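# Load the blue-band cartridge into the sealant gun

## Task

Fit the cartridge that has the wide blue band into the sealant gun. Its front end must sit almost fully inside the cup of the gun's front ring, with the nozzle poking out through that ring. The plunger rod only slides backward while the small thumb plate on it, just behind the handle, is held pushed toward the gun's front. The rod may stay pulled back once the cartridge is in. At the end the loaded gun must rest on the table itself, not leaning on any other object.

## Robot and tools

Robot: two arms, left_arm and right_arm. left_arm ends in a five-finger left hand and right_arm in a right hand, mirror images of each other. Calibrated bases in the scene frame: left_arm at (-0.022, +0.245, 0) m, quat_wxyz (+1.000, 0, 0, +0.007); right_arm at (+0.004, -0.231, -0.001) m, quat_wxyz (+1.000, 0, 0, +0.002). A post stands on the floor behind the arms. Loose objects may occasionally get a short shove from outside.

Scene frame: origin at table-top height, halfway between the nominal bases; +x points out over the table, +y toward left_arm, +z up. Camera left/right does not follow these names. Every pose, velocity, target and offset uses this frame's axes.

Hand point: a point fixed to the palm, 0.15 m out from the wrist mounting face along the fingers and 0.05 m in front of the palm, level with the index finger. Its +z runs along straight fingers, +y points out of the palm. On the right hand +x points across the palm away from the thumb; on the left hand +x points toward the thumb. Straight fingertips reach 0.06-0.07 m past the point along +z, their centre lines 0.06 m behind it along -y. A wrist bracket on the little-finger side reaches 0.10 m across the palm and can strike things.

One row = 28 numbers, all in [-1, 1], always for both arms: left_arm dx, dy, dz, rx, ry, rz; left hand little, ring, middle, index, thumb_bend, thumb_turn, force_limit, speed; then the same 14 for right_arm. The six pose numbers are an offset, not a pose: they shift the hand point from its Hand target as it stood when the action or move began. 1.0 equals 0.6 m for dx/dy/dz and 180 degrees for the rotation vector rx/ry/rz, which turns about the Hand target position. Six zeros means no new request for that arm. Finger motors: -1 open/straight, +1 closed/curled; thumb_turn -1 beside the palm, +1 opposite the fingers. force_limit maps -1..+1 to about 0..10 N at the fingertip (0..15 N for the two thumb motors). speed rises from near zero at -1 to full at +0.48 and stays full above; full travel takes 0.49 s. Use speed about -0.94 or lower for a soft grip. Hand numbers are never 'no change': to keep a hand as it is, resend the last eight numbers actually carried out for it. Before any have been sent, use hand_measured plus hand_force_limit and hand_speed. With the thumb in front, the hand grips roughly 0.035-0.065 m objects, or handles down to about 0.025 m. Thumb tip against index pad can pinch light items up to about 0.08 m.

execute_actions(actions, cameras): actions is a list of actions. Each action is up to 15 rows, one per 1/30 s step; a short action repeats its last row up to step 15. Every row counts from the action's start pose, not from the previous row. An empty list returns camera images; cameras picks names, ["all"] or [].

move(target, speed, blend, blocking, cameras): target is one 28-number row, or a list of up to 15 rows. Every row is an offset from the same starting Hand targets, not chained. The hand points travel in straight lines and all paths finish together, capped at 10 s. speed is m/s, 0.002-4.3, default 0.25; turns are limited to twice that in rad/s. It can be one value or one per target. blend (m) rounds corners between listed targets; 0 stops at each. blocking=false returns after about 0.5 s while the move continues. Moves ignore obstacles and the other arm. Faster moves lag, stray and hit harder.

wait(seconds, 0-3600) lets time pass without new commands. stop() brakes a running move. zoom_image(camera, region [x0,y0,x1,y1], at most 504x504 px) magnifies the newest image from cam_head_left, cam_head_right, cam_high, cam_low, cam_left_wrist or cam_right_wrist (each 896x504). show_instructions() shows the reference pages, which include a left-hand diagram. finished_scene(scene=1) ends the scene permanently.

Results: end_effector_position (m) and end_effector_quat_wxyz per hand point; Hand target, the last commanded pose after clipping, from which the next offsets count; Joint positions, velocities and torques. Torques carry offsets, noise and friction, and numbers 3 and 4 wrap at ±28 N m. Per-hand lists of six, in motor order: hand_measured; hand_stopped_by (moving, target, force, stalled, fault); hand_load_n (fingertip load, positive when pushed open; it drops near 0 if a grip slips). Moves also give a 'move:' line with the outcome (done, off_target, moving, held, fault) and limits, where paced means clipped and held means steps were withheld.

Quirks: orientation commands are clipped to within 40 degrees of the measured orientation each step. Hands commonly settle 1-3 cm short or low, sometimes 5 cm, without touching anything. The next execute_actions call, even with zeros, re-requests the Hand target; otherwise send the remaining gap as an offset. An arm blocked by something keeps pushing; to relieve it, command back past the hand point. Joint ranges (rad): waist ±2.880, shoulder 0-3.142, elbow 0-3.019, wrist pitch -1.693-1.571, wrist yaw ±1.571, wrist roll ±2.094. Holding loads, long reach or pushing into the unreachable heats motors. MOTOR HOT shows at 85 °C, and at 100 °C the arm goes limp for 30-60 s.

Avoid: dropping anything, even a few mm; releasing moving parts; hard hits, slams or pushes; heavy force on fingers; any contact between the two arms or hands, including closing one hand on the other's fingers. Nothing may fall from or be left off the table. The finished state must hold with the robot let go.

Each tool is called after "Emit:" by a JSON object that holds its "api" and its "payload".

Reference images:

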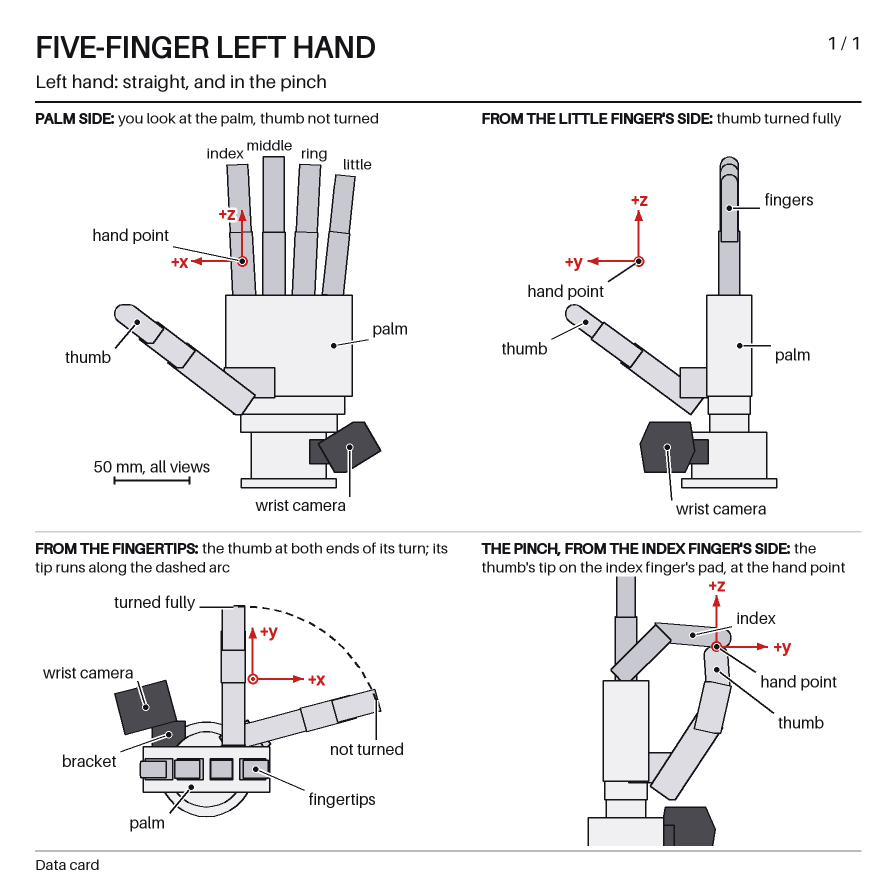

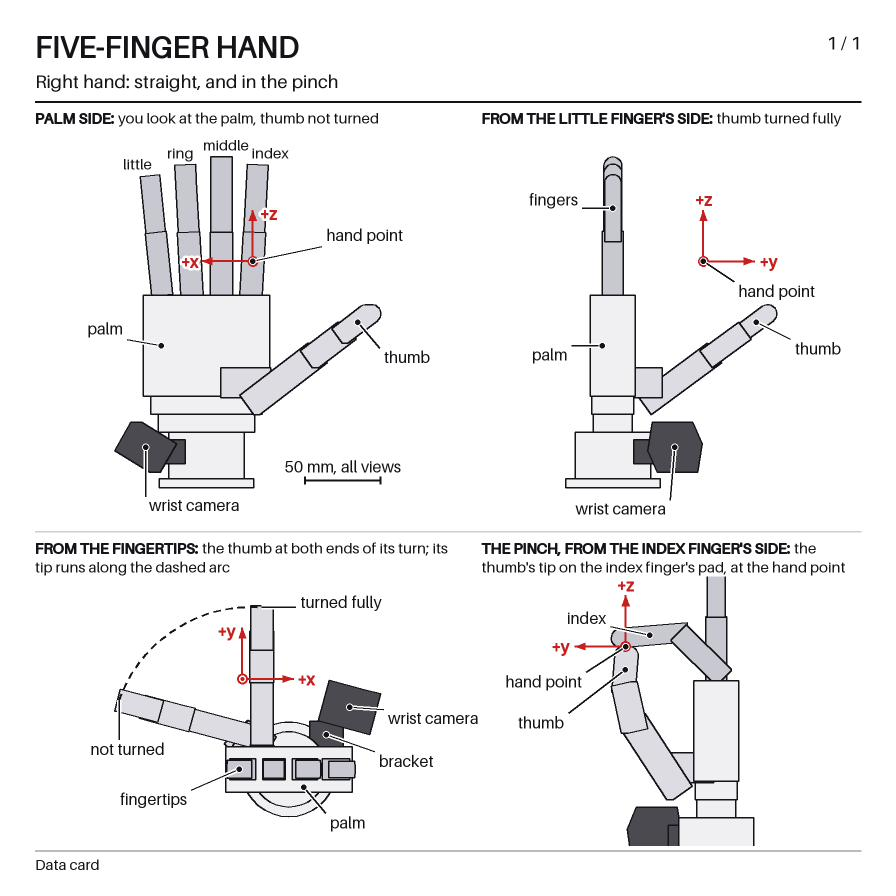

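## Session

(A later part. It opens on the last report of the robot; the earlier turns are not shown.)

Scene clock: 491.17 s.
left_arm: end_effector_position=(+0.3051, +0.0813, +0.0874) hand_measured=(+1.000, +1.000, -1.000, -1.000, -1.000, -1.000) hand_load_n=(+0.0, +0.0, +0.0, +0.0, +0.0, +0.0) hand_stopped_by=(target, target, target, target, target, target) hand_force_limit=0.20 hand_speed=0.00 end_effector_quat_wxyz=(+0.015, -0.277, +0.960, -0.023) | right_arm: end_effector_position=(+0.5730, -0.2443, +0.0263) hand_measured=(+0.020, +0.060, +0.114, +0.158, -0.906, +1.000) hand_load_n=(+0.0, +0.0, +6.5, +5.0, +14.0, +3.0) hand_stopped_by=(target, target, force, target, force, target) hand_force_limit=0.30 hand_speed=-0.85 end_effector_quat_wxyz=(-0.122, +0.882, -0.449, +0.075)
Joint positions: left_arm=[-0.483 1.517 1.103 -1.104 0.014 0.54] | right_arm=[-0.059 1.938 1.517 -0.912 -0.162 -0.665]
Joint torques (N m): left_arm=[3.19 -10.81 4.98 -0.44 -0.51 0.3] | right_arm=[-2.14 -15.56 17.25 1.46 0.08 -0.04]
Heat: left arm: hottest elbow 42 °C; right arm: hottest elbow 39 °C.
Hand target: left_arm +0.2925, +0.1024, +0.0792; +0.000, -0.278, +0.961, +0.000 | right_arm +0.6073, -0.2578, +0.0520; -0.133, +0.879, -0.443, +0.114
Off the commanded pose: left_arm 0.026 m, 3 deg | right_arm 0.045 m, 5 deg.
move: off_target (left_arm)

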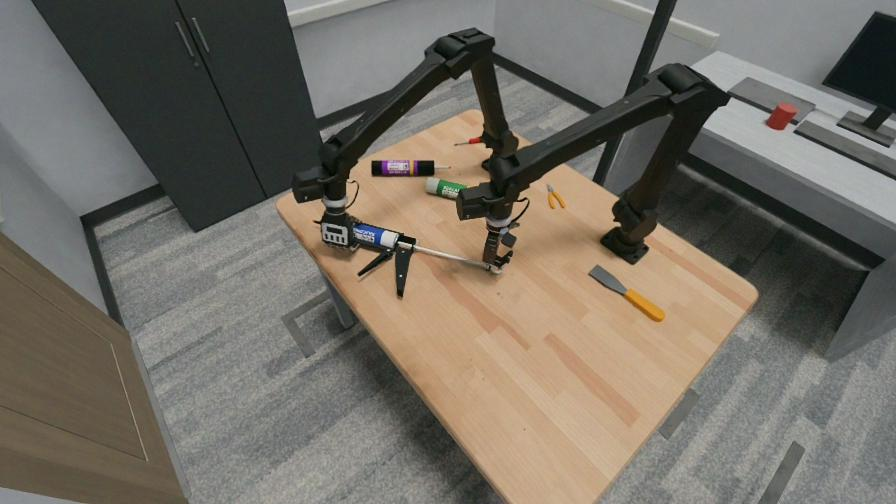

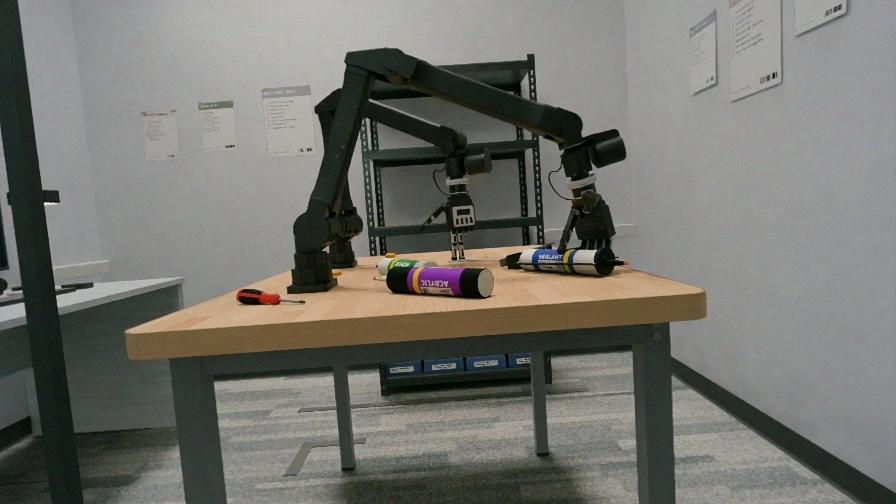

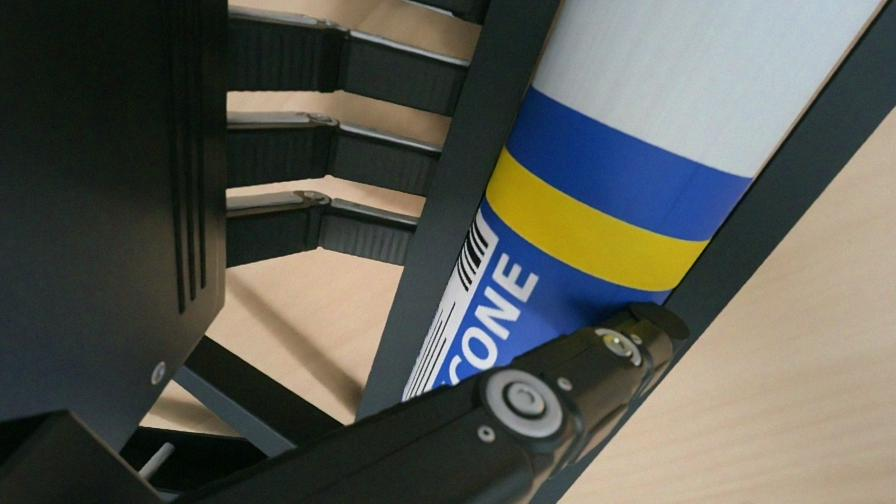

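Emit:
{"api": "move", "payload": {"target": [0,0,0,0,0,0,1,1,-1,-1,-1,-1,0.2,0,0,0,0.003,-0.0311,0.0461,0,0.02,0.06,0.12,0.16,-0.5,1,0.3,-0.85], "speed": 0.05, "cameras": ["cam_high","cam_low","cam_right_wrist"]}}

Emit:
{"api": "zoom_image", "payload": {"camera": "cam_high", "region": [375, 222, 425, 262]}}

Emit:
{"api": "zoom_image", "payload": {"camera": "cam_low", "region": [580, 235, 640, 285]}}

Emit:
{"api": "zoom_image", "payload": {"camera": "cam_low", "region": [510, 205, 650, 290]}}

Scene clock: 494.30 s.
left_arm: end_effector_position=(+0.3040, +0.0860, +0.0861) hand_measured=(+1.000, +1.000, -1.000, -1.000, -1.000, -1.000) hand_load_n=(+0.0, +0.0, +0.0, +0.0, +0.0, +0.0) hand_stopped_by=(target, target, target, target, target, target) hand_force_limit=0.20 hand_speed=0.00 end_effector_quat_wxyz=(+0.014, -0.279, +0.960, -0.021) | right_arm: end_effector_position=(+0.5701, -0.2454, +0.0265) hand_measured=(+0.020, +0.060, +0.114, +0.158, -0.906, +1.000) hand_load_n=(+0.0, +0.0, +4.0, +4.0, +7.0, +2.0) hand_stopped_by=(target, target, force, target, force, target) hand_force_limit=0.30 hand_speed=-0.85 end_effector_quat_wxyz=(-0.047, +0.889, -0.455, +0.028)
Joint positions: left_arm=[-0.475 1.514 1.095 -1.104 0.011 0.545] | right_arm=[-0.029 2.032 1.663 -1.109 -0.061 -0.647]
Joint torques (N m): left_arm=[2.67 -10.29 5.29 -0.65 -0.4 0.2] | right_arm=[-1.79 -16.62 18.25 0.96 0.55 -0.12]
Heat: left arm: hottest elbow 42 °C; right arm: hottest elbow 40 °C.
Hand target: left_arm +0.2925, +0.1024, +0.0793; +0.000, -0.278, +0.961, +0.000 | right_arm +0.6074, -0.2579, +0.0539; -0.058, +0.890, -0.446, +0.072
Off the commanded pose: left_arm 0.021 m, 3 deg | right_arm 0.048 m, 5 deg.
move: off_target (right_arm)

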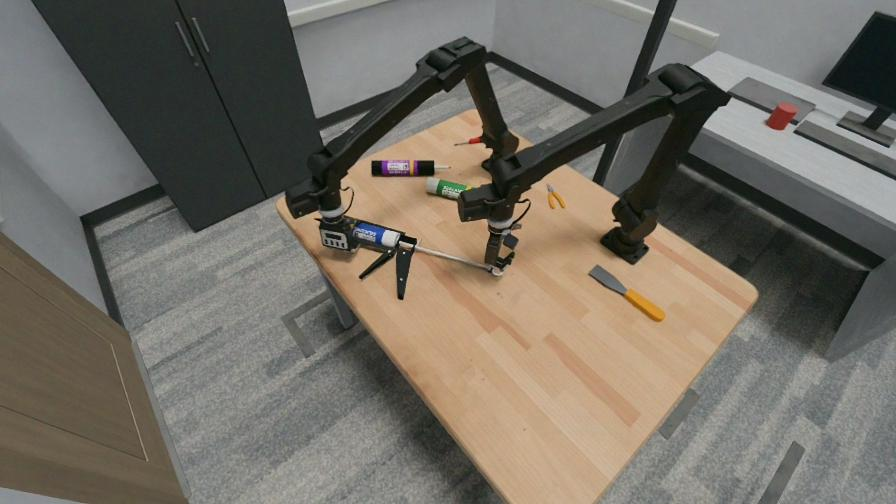

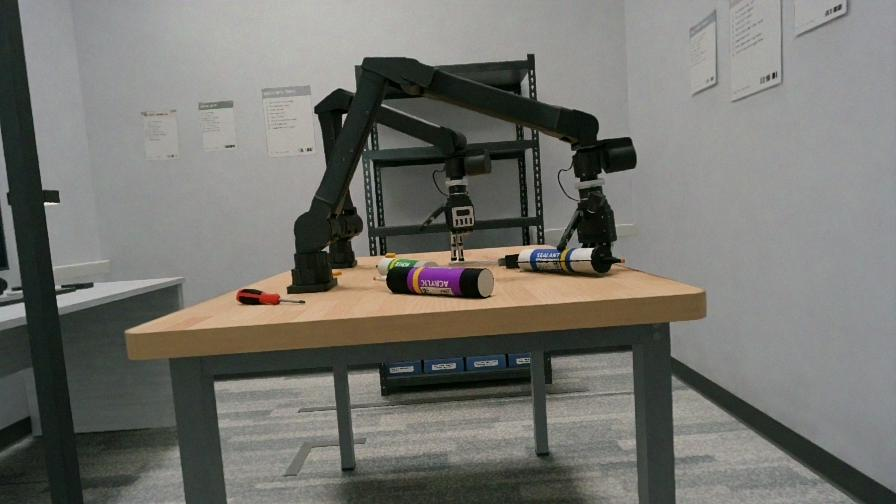

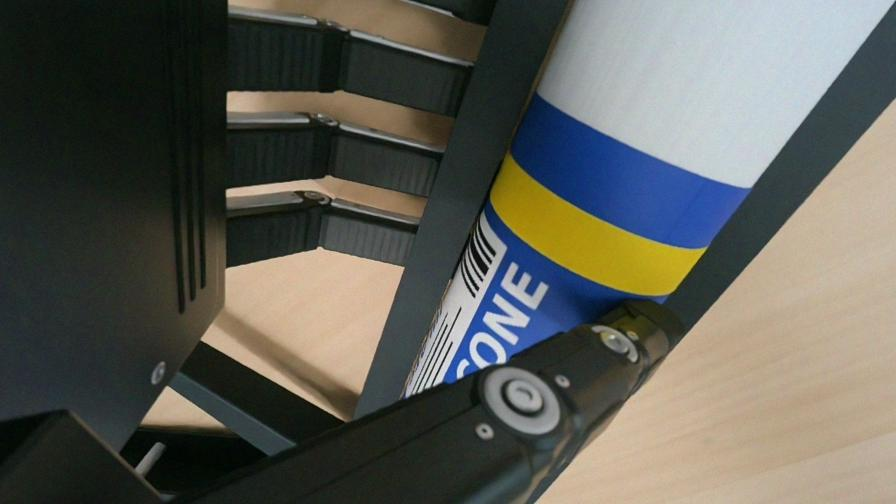

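Scaled by 10.080 from the camera's image (finer frame: 1280x720).

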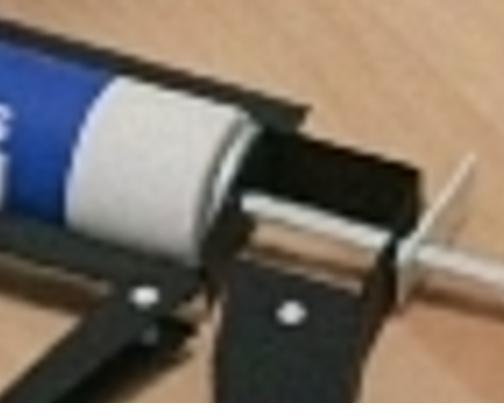

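Scaled by 8.400 from the camera's image (finer frame: 1280x720).

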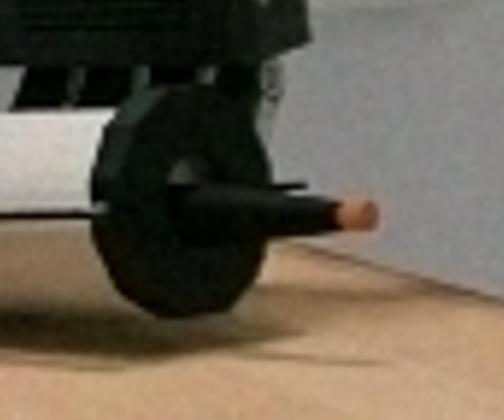

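Scaled by 3.600 from the camera's image (finer frame: 1280x720).

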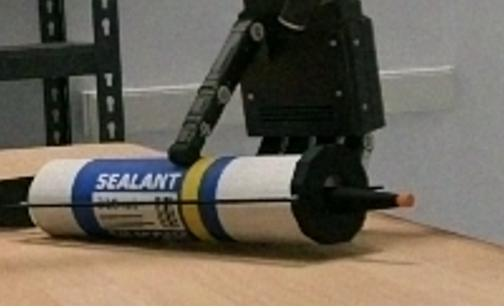

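Emit:
{"api": "move", "payload": {"target": [0,0,0,0,0,0,1,1,-1,-1,-1,-1,0.2,0,0.005,0,0.016,0,0,0,0.02,0.06,0.12,0.16,-0.5,1,0.3,-0.85], "speed": 0.03, "cameras": ["cam_high","cam_low","cam_right_wrist"]}}

Emit:
{"api": "zoom_image", "payload": {"camera": "cam_high", "region": [375, 222, 425, 262]}}

Emit:
{"api": "zoom_image", "payload": {"camera": "cam_low", "region": [580, 235, 640, 285]}}

Emit:
{"api": "zoom_image", "payload": {"camera": "cam_low", "region": [510, 205, 650, 290]}}

Scene clock: 495.57 s.
left_arm: end_effector_position=(+0.3041, +0.0860, +0.0863) hand_measured=(+1.000, +1.000, -1.000, -1.000, -1.000, -1.000) hand_load_n=(+0.0, +0.0, +0.0, +0.0, -0.5, +0.0) hand_stopped_by=(target, target, target, target, target, target) hand_force_limit=0.20 hand_speed=0.00 end_effector_quat_wxyz=(+0.014, -0.278, +0.960, -0.021) | right_arm: end_effector_position=(+0.5743, -0.2476, +0.0294) hand_measured=(+0.020, +0.060, +0.114, +0.158, -0.902, +1.000) hand_load_n=(+0.0, +0.0, +0.0, +4.5, +0.0, +0.5) hand_stopped_by=(target, target, force, target, force, target) hand_force_limit=0.30 hand_speed=-0.85 end_effector_quat_wxyz=(-0.043, +0.890, -0.453, +0.029)
Joint positions: left_arm=[-0.475 1.513 1.095 -1.104 0.011 0.545] | right_arm=[-0.029 2.042 1.687 -1.126 -0.052 -0.652]
Joint torques (N m): left_arm=[2.67 -10.29 5.5 -0.44 -0.42 0.25] | right_arm=[-1.73 -17.44 18.51 0.54 0.19 -0.05]
Heat: left arm: hottest elbow 42 °C; right arm: hottest elbow 40 °C.
Hand target: left_arm +0.2925, +0.1024, +0.0792; +0.000, -0.278, +0.961, +0.000 | right_arm +0.6104, -0.2578, +0.0636; -0.058, +0.890, -0.446, +0.072
Off the commanded pose: left_arm 0.021 m, 3 deg | right_arm 0.051 m, 5 deg.
move: off_target (right_arm)

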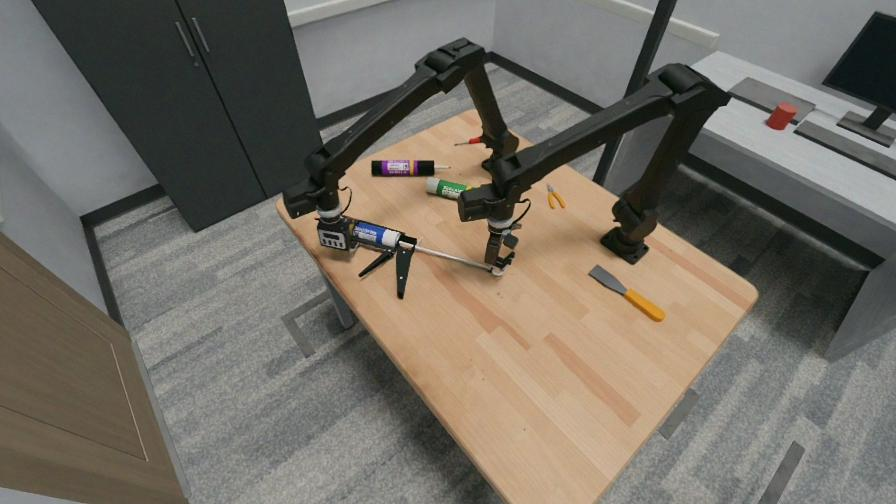

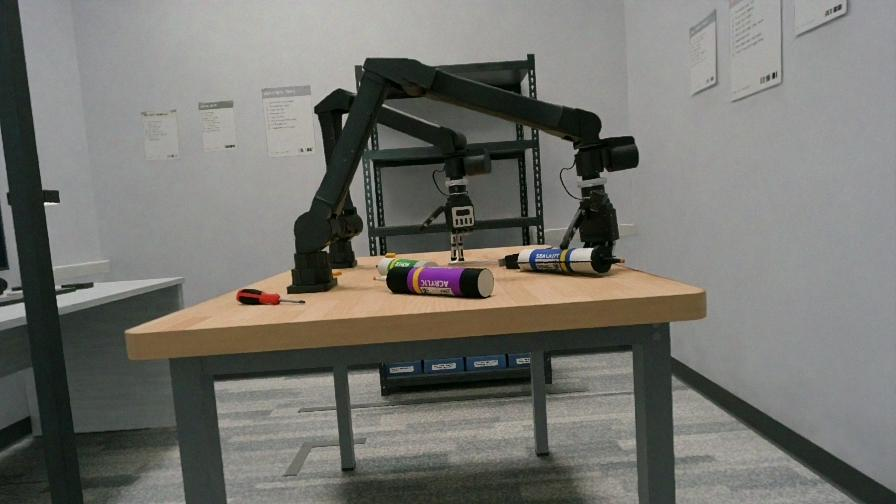

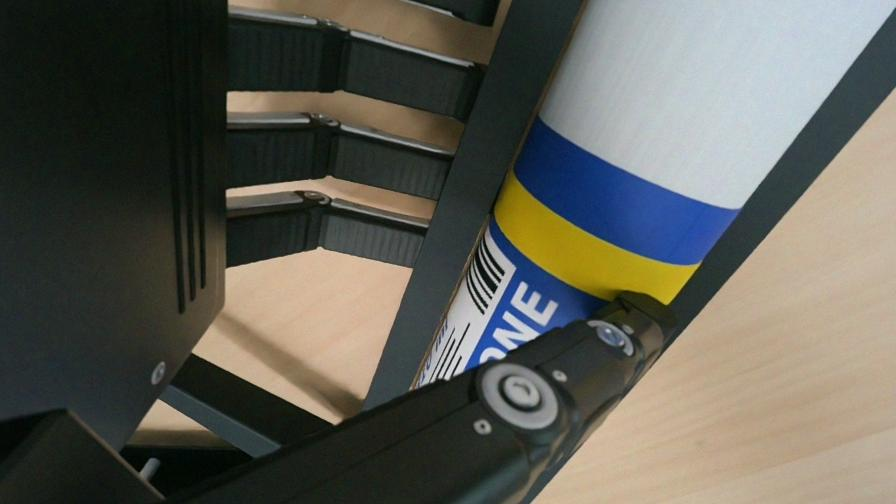

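Scaled by 10.080 from the camera's image (finer frame: 1280x720).

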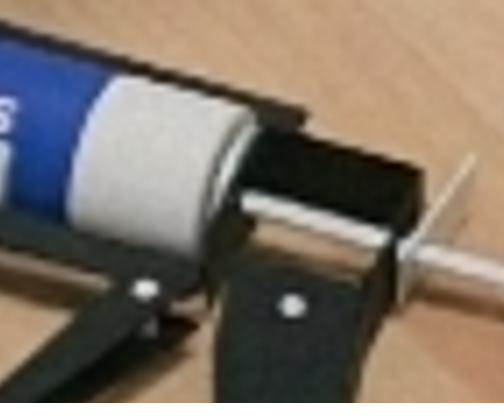

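Scaled by 8.400 from the camera's image (finer frame: 1280x720).

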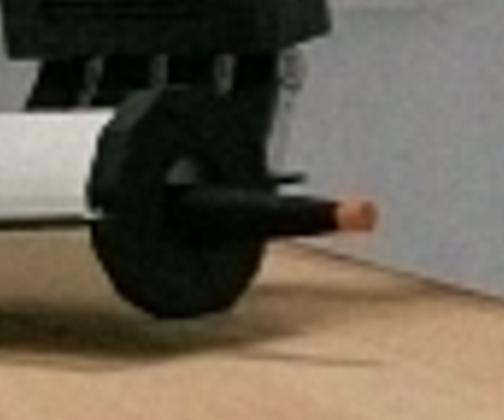

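Scaled by 3.600 from the camera's image (finer frame: 1280x720).

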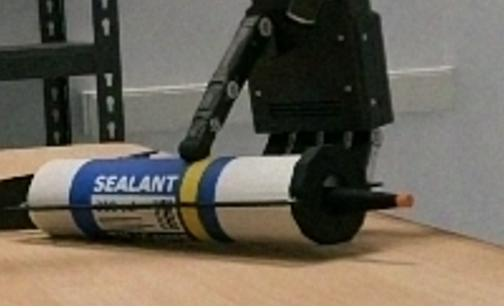

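Emit:
{"api": "move", "payload": {"target": [[0,0,0,0,0,0,1,1,-1,-1,-1,-1,0.2,0,-0.03,0,-0.043,0,0,0,0.02,0.06,0.12,0.16,-1,1,0.3,-0.85],[0,0,0,0,0,0,1,1,-1,-1,-1,-1,0.2,0,-0.069,-0.0033,-0.086,0,0,0,0.02,0.06,0.12,0.16,-1,1,0.3,-0.85]], "speed": 0.04, "cameras": ["cam_high","cam_low","cam_right_wrist"]}}

Emit:
{"api": "zoom_image", "payload": {"camera": "cam_low", "region": [580, 235, 640, 285]}}

Emit:
{"api": "zoom_image", "payload": {"camera": "cam_low", "region": [510, 205, 650, 290]}}

Scene clock: 499.43 s.
left_arm: end_effector_position=(+0.3050, +0.0884, +0.0868) hand_measured=(+1.000, +1.000, -1.000, -1.000, -1.000, -1.000) hand_load_n=(+0.0, +0.0, +0.0, +0.0, +0.0, +0.0) hand_stopped_by=(target, target, target, target, target, target) hand_force_limit=0.20 hand_speed=0.00 end_effector_quat_wxyz=(+0.016, -0.280, +0.960, -0.019) | right_arm: end_effector_position=(+0.5730, -0.2539, +0.0197) hand_measured=(+0.020, +0.060, +0.114, +0.158, -1.000, +1.000) hand_load_n=(-0.5, +0.0, +1.0, +0.0, +0.5, +0.0) hand_stopped_by=(target, target, force, target, target, target) hand_force_limit=0.30 hand_speed=-0.85 end_effector_quat_wxyz=(-0.059, +0.890, -0.446, +0.074)
Joint positions: left_arm=[-0.471 1.512 1.095 -1.104 0.007 0.547] | right_arm=[-0.035 1.982 1.569 -0.975 -0.045 -0.67]
Joint torques (N m): left_arm=[2.32 -10.11 5.74 -0.38 -0.2 0.21] | right_arm=[-1.67 -15.91 8.79 1.73 -0.16 0.03]
Heat: left arm: hottest elbow 41 °C; right arm: hottest elbow 40 °C.
Hand target: left_arm +0.2925, +0.1024, +0.0791; +0.000, -0.278, +0.961, +0.000 | right_arm +0.5688, -0.2598, +0.0120; -0.058, +0.890, -0.446, +0.072
Off the commanded pose: left_arm 0.020 m, 3 deg | right_arm 0.010 m, 0 deg.
move: done

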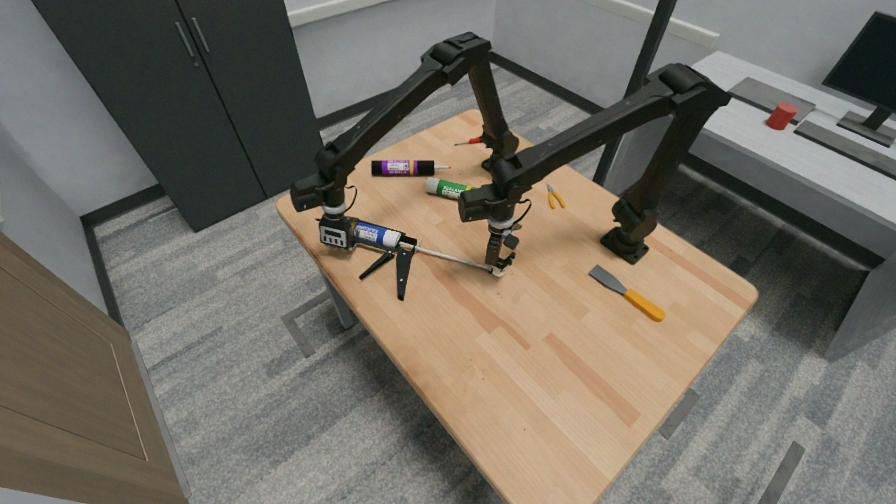

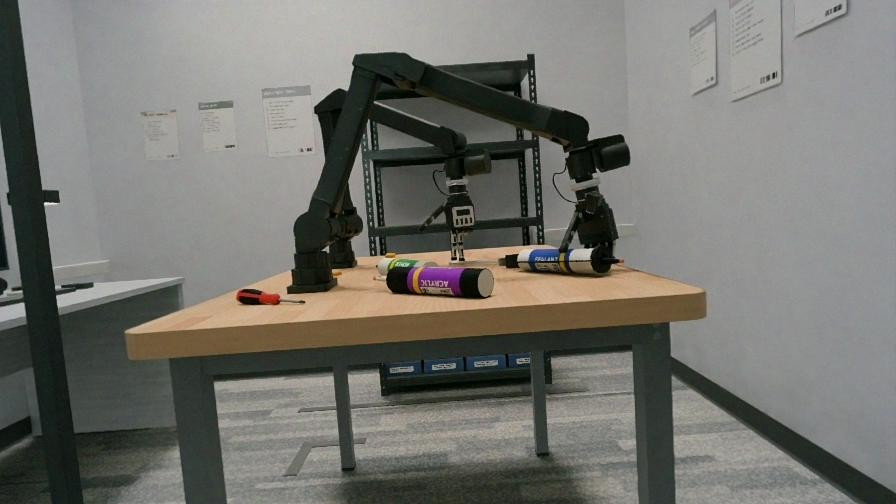

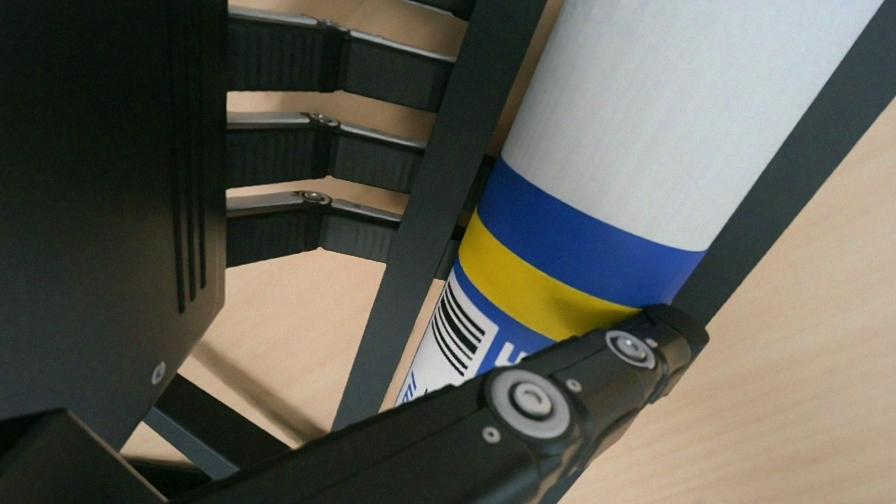

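Scaled by 8.400 from the camera's image (finer frame: 1280x720).

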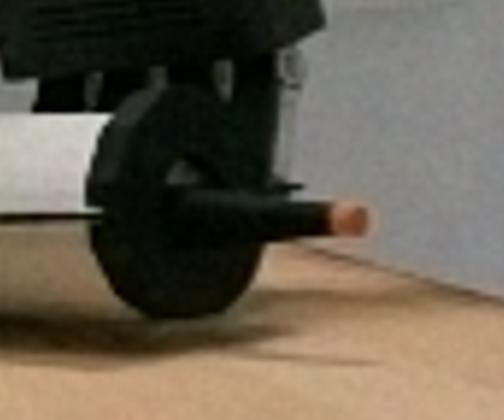

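Scaled by 3.600 from the camera's image (finer frame: 1280x720).

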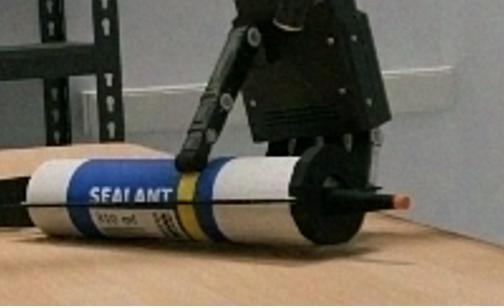

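Emit:
{"api": "execute_actions", "payload": {"actions": []}}

Emit:
{"api": "zoom_image", "payload": {"camera": "cam_low", "region": [510, 205, 650, 290]}}

Emit:
{"api": "zoom_image", "payload": {"camera": "cam_right_wrist", "region": [340, 0, 640, 260]}}

Scene clock: 500.13 s.
left_arm: end_effector_position=(+0.3050, +0.0884, +0.0868) hand_measured=(+1.000, +1.000, -1.000, -1.000, -1.000, -1.000) hand_load_n=(+0.0, +0.0, +0.0, +0.0, +0.0, +0.0) hand_stopped_by=(target, target, target, target, target, target) hand_force_limit=0.20 hand_speed=0.00 end_effector_quat_wxyz=(+0.016, -0.280, +0.960, -0.019) | right_arm: end_effector_position=(+0.5731, -0.2539, +0.0197) hand_measured=(+0.020, +0.060, +0.114, +0.158, -1.000, +1.000) hand_load_n=(+0.0, +0.0, +1.0, +0.5, +0.5, +0.0) hand_stopped_by=(target, target, force, target, target, target) hand_force_limit=0.30 hand_speed=-0.85 end_effector_quat_wxyz=(-0.059, +0.890, -0.446, +0.074)
Joint positions: left_arm=[-0.471 1.512 1.095 -1.104 0.007 0.547] | right_arm=[-0.035 1.982 1.569 -0.974 -0.045 -0.67]
Joint velocities: within noise
Joint torques (N m): left_arm=[2.78 -9.88 5.34 -0.44 -0.22 0.18] | right_arm=[-1.67 -15.79 8.83 1.76 -0.16 0.03]
Motor temperatures (°C): left_arm=[35 33 41 28 29 26] | right_arm=[30 33 40 27 26 27]
Heat: left arm: hottest elbow 41 °C; right arm: hottest elbow 40 °C.
Hand target: left_arm +0.2925, +0.1024, +0.0791; +0.000, -0.278, +0.961, +0.000 | right_arm +0.5690, -0.2598, +0.0119; -0.058, +0.890, -0.446, +0.072
Off the commanded pose: left_arm 0.020 m, 3 deg | right_arm 0.010 m, 0 deg.

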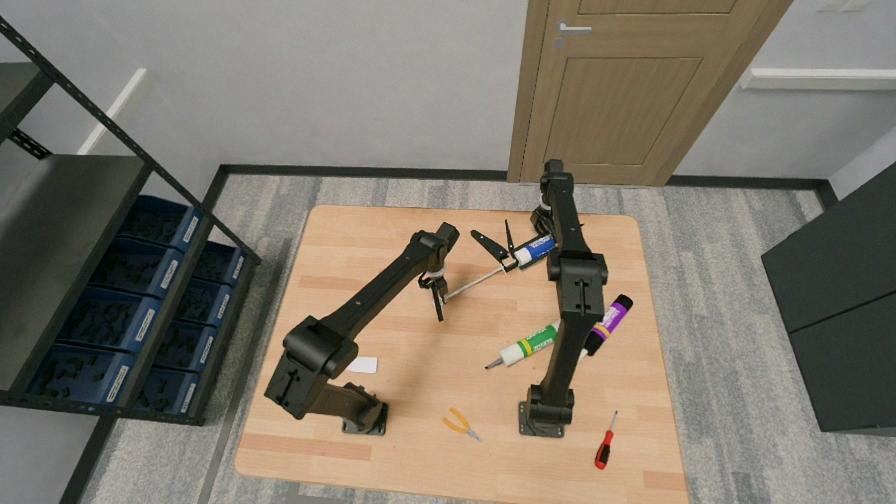

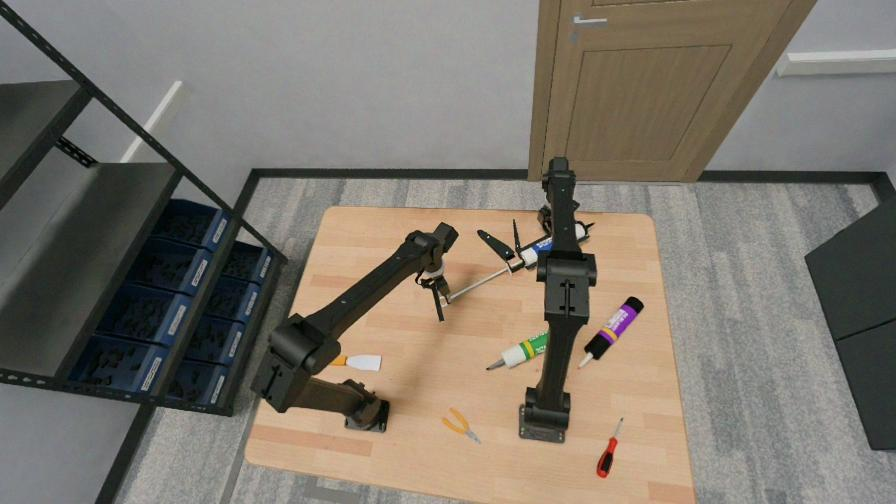

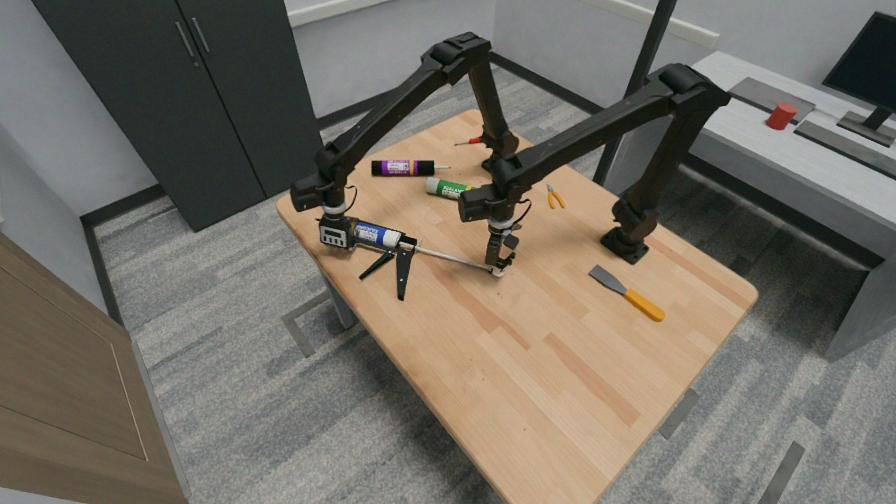

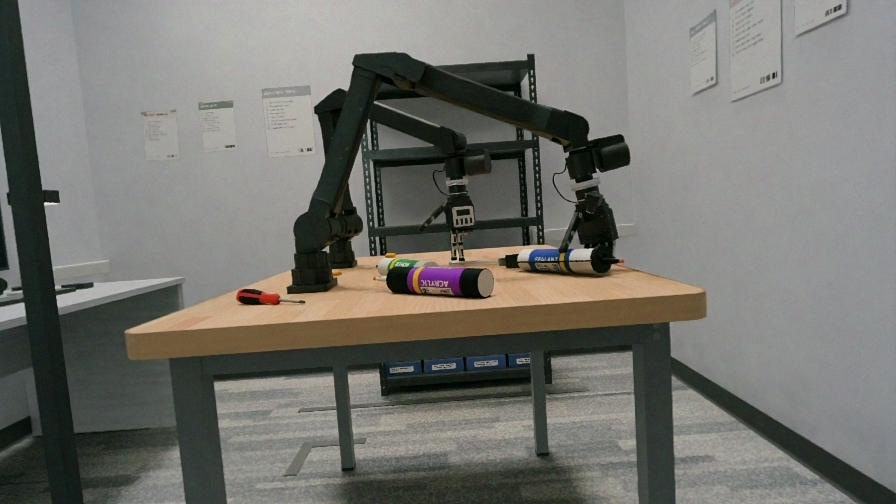

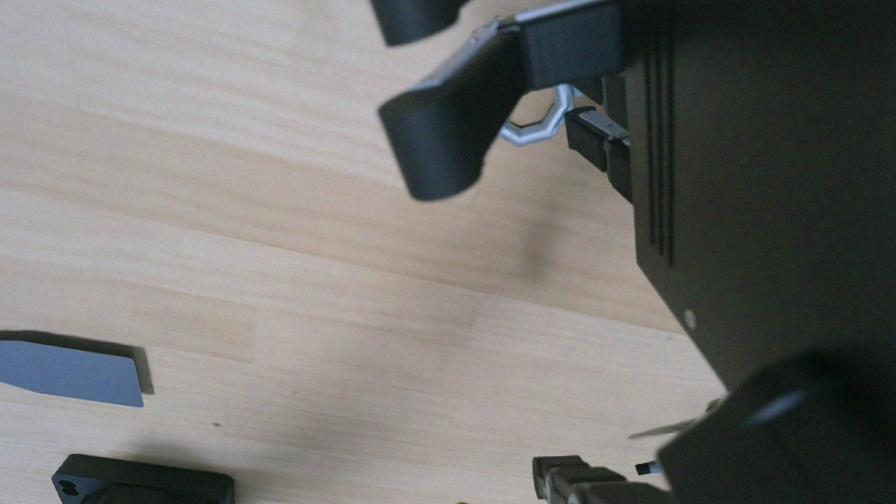

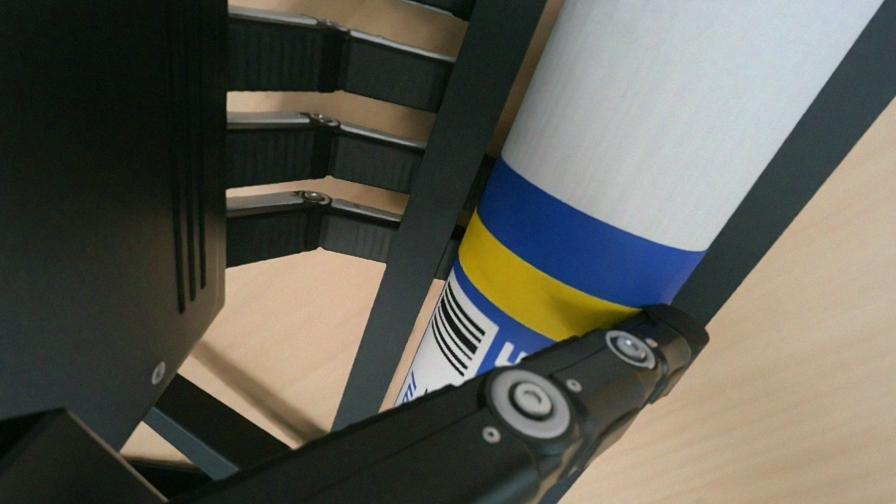

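Scaled by 3.600 from the camera's image (finer frame: 1280x720).

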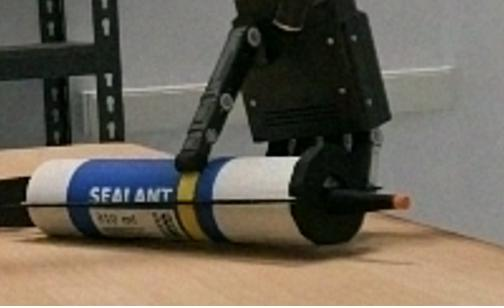

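Scaled by 1.680 from the camera's image (finer frame: 1280x720).

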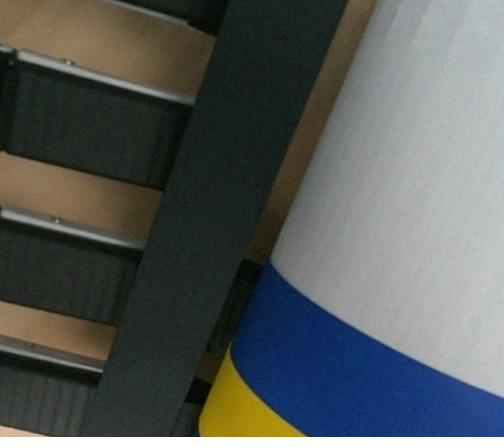

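Emit:
{"api": "move", "payload": {"target": [0,0,0,0,0,0,1,1,-1,-1,-1,-1,0.2,0,-0.0133,-0.009,0,0,0,0,0.02,0.06,0.12,0.16,-1,1,0.3,-0.85], "speed": 0.04}}

Emit:
{"api": "move", "payload": {"target": [0,0,0,0,0,0,1,1,-1,-1,-1,-1,0.2,0,0,0,0,0,0,0,0.02,0.06,0.12,0.16,-0.55,1,0.4,-0.85], "speed": 0.04, "cameras": ["cam_low","cam_high","cam_right_wrist"]}}

Emit:
{"api": "zoom_image", "payload": {"camera": "cam_low", "region": [580, 235, 640, 285]}}

Emit:
{"api": "zoom_image", "payload": {"camera": "cam_right_wrist", "region": [340, 0, 640, 260]}}

Scene clock: 500.97 s.
left_arm: end_effector_position=(+0.3055, +0.0895, +0.0869) hand_measured=(+1.000, +1.000, -1.000, -1.000, -1.000, -1.000) hand_load_n=(+0.0, +0.0, +0.0, +0.0, +0.0, +0.0) hand_stopped_by=(target, target, target, target, target, target) hand_force_limit=0.20 hand_speed=0.00 end_effector_quat_wxyz=(+0.017, -0.281, +0.959, -0.019) | right_arm: end_effector_position=(+0.5707, -0.2568, +0.0199) hand_measured=(+0.020, +0.060, +0.114, +0.158, -1.000, +1.000) hand_load_n=(+0.0, +0.0, +1.0, +0.5, +0.5, +0.0) hand_stopped_by=(target, target, force, target, target, target) hand_force_limit=0.30 hand_speed=-0.85 end_effector_quat_wxyz=(-0.062, +0.890, -0.445, +0.081)
Joint positions: left_arm=[-0.468 1.511 1.095 -1.104 0.005 0.547] | right_arm=[-0.04 1.966 1.544 -0.951 -0.046 -0.676]
Joint torques (N m): left_arm=[1.67 -9.47 5.61 -0.58 -0.15 0.15] | right_arm=[-2.02 -15.74 8.42 1.2 -0.18 0]
Heat: left arm: hottest elbow 41 °C; right arm: hottest elbow 40 °C.
Hand target: left_arm +0.2926, +0.1025, +0.0792; +0.000, -0.278, +0.961, +0.000 | right_arm +0.5609, -0.2653, +0.0119; -0.058, +0.890, -0.446, +0.072
Off the commanded pose: left_arm 0.020 m, 3 deg | right_arm 0.015 m, 1 deg.
move: off_target (right_arm)

Scene clock: 501.47 s.
left_arm: end_effector_position=(+0.3055, +0.0895, +0.0869) hand_measured=(+1.000, +1.000, -1.000, -1.000, -1.000, -1.000) hand_load_n=(+0.0, +0.0, +0.0, +0.0, +0.0, +0.0) hand_stopped_by=(target, target, target, target, target, target) hand_force_limit=0.20 hand_speed=0.00 end_effector_quat_wxyz=(+0.017, -0.281, +0.959, -0.019) | right_arm: end_effector_position=(+0.5704, -0.2570, +0.0203) hand_measured=(+0.020, +0.060, +0.114, +0.158, -0.958, +1.000) hand_load_n=(+0.0, +0.0, +4.0, +3.0, +10.5, +0.0) hand_stopped_by=(target, target, force, target, force, target) hand_force_limit=0.40 hand_speed=-0.85 end_effector_quat_wxyz=(-0.062, +0.890, -0.445, +0.081)
Joint positions: left_arm=[-0.468 1.511 1.095 -1.104 0.005 0.547] | right_arm=[-0.041 1.964 1.543 -0.951 -0.047 -0.676]
Joint torques (N m): left_arm=[2.55 -10.52 5.71 -0.44 -0.16 0.16] | right_arm=[-2.02 -15.62 8.47 1.21 -0.18 0]
Heat: left arm: hottest elbow 41 °C; right arm: hottest elbow 40 °C.
Hand target: left_arm +0.2926, +0.1025, +0.0792; +0.000, -0.278, +0.961, +0.000 | right_arm +0.5609, -0.2653, +0.0119; -0.058, +0.890, -0.446, +0.072
Off the commanded pose: left_arm 0.020 m, 3 deg | right_arm 0.015 m, 1 deg.
move: done
Images, in order (width x height): cam_high 896x504, cam_low 896x504, cam_right_wrist 896x504.

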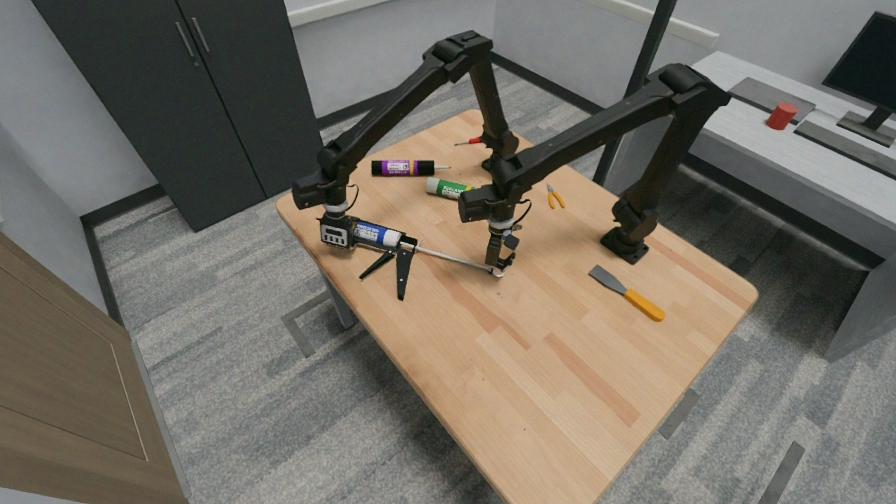

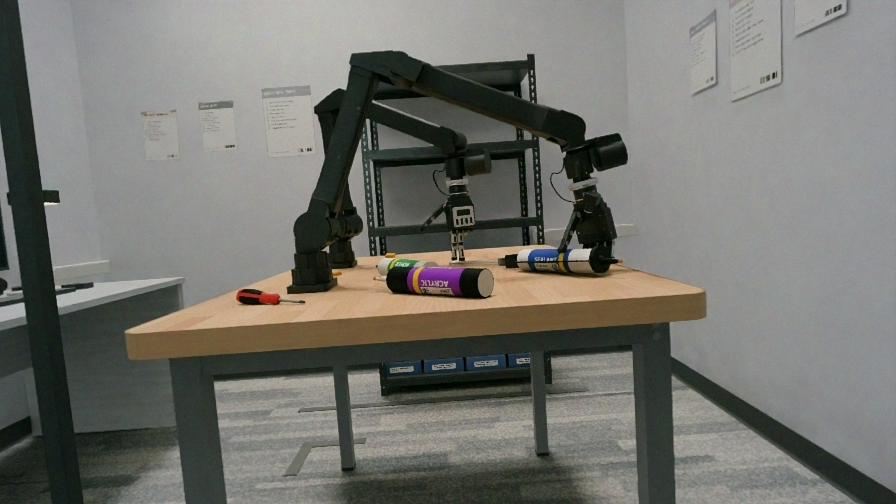

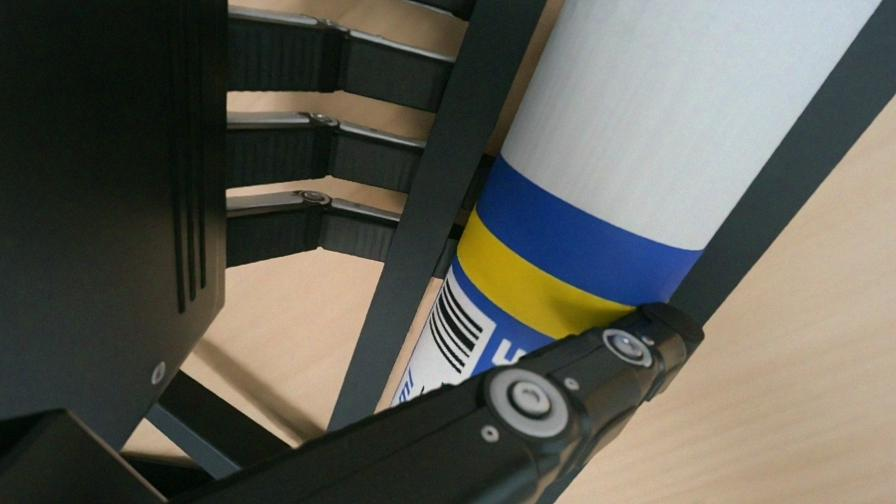

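Scaled by 8.400 from the camera's image (finer frame: 1280x720).

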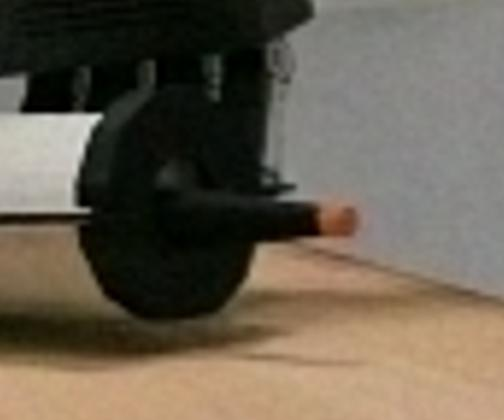

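Scaled by 1.680 from the camera's image (finer frame: 1280x720).

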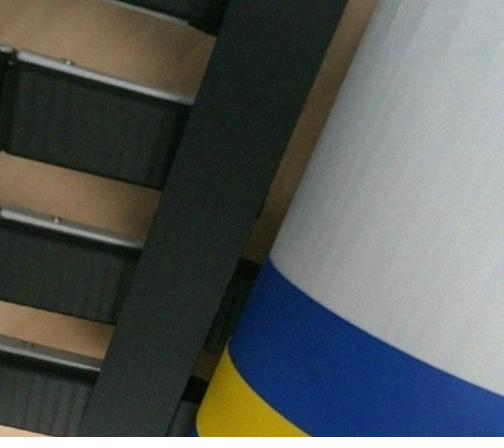

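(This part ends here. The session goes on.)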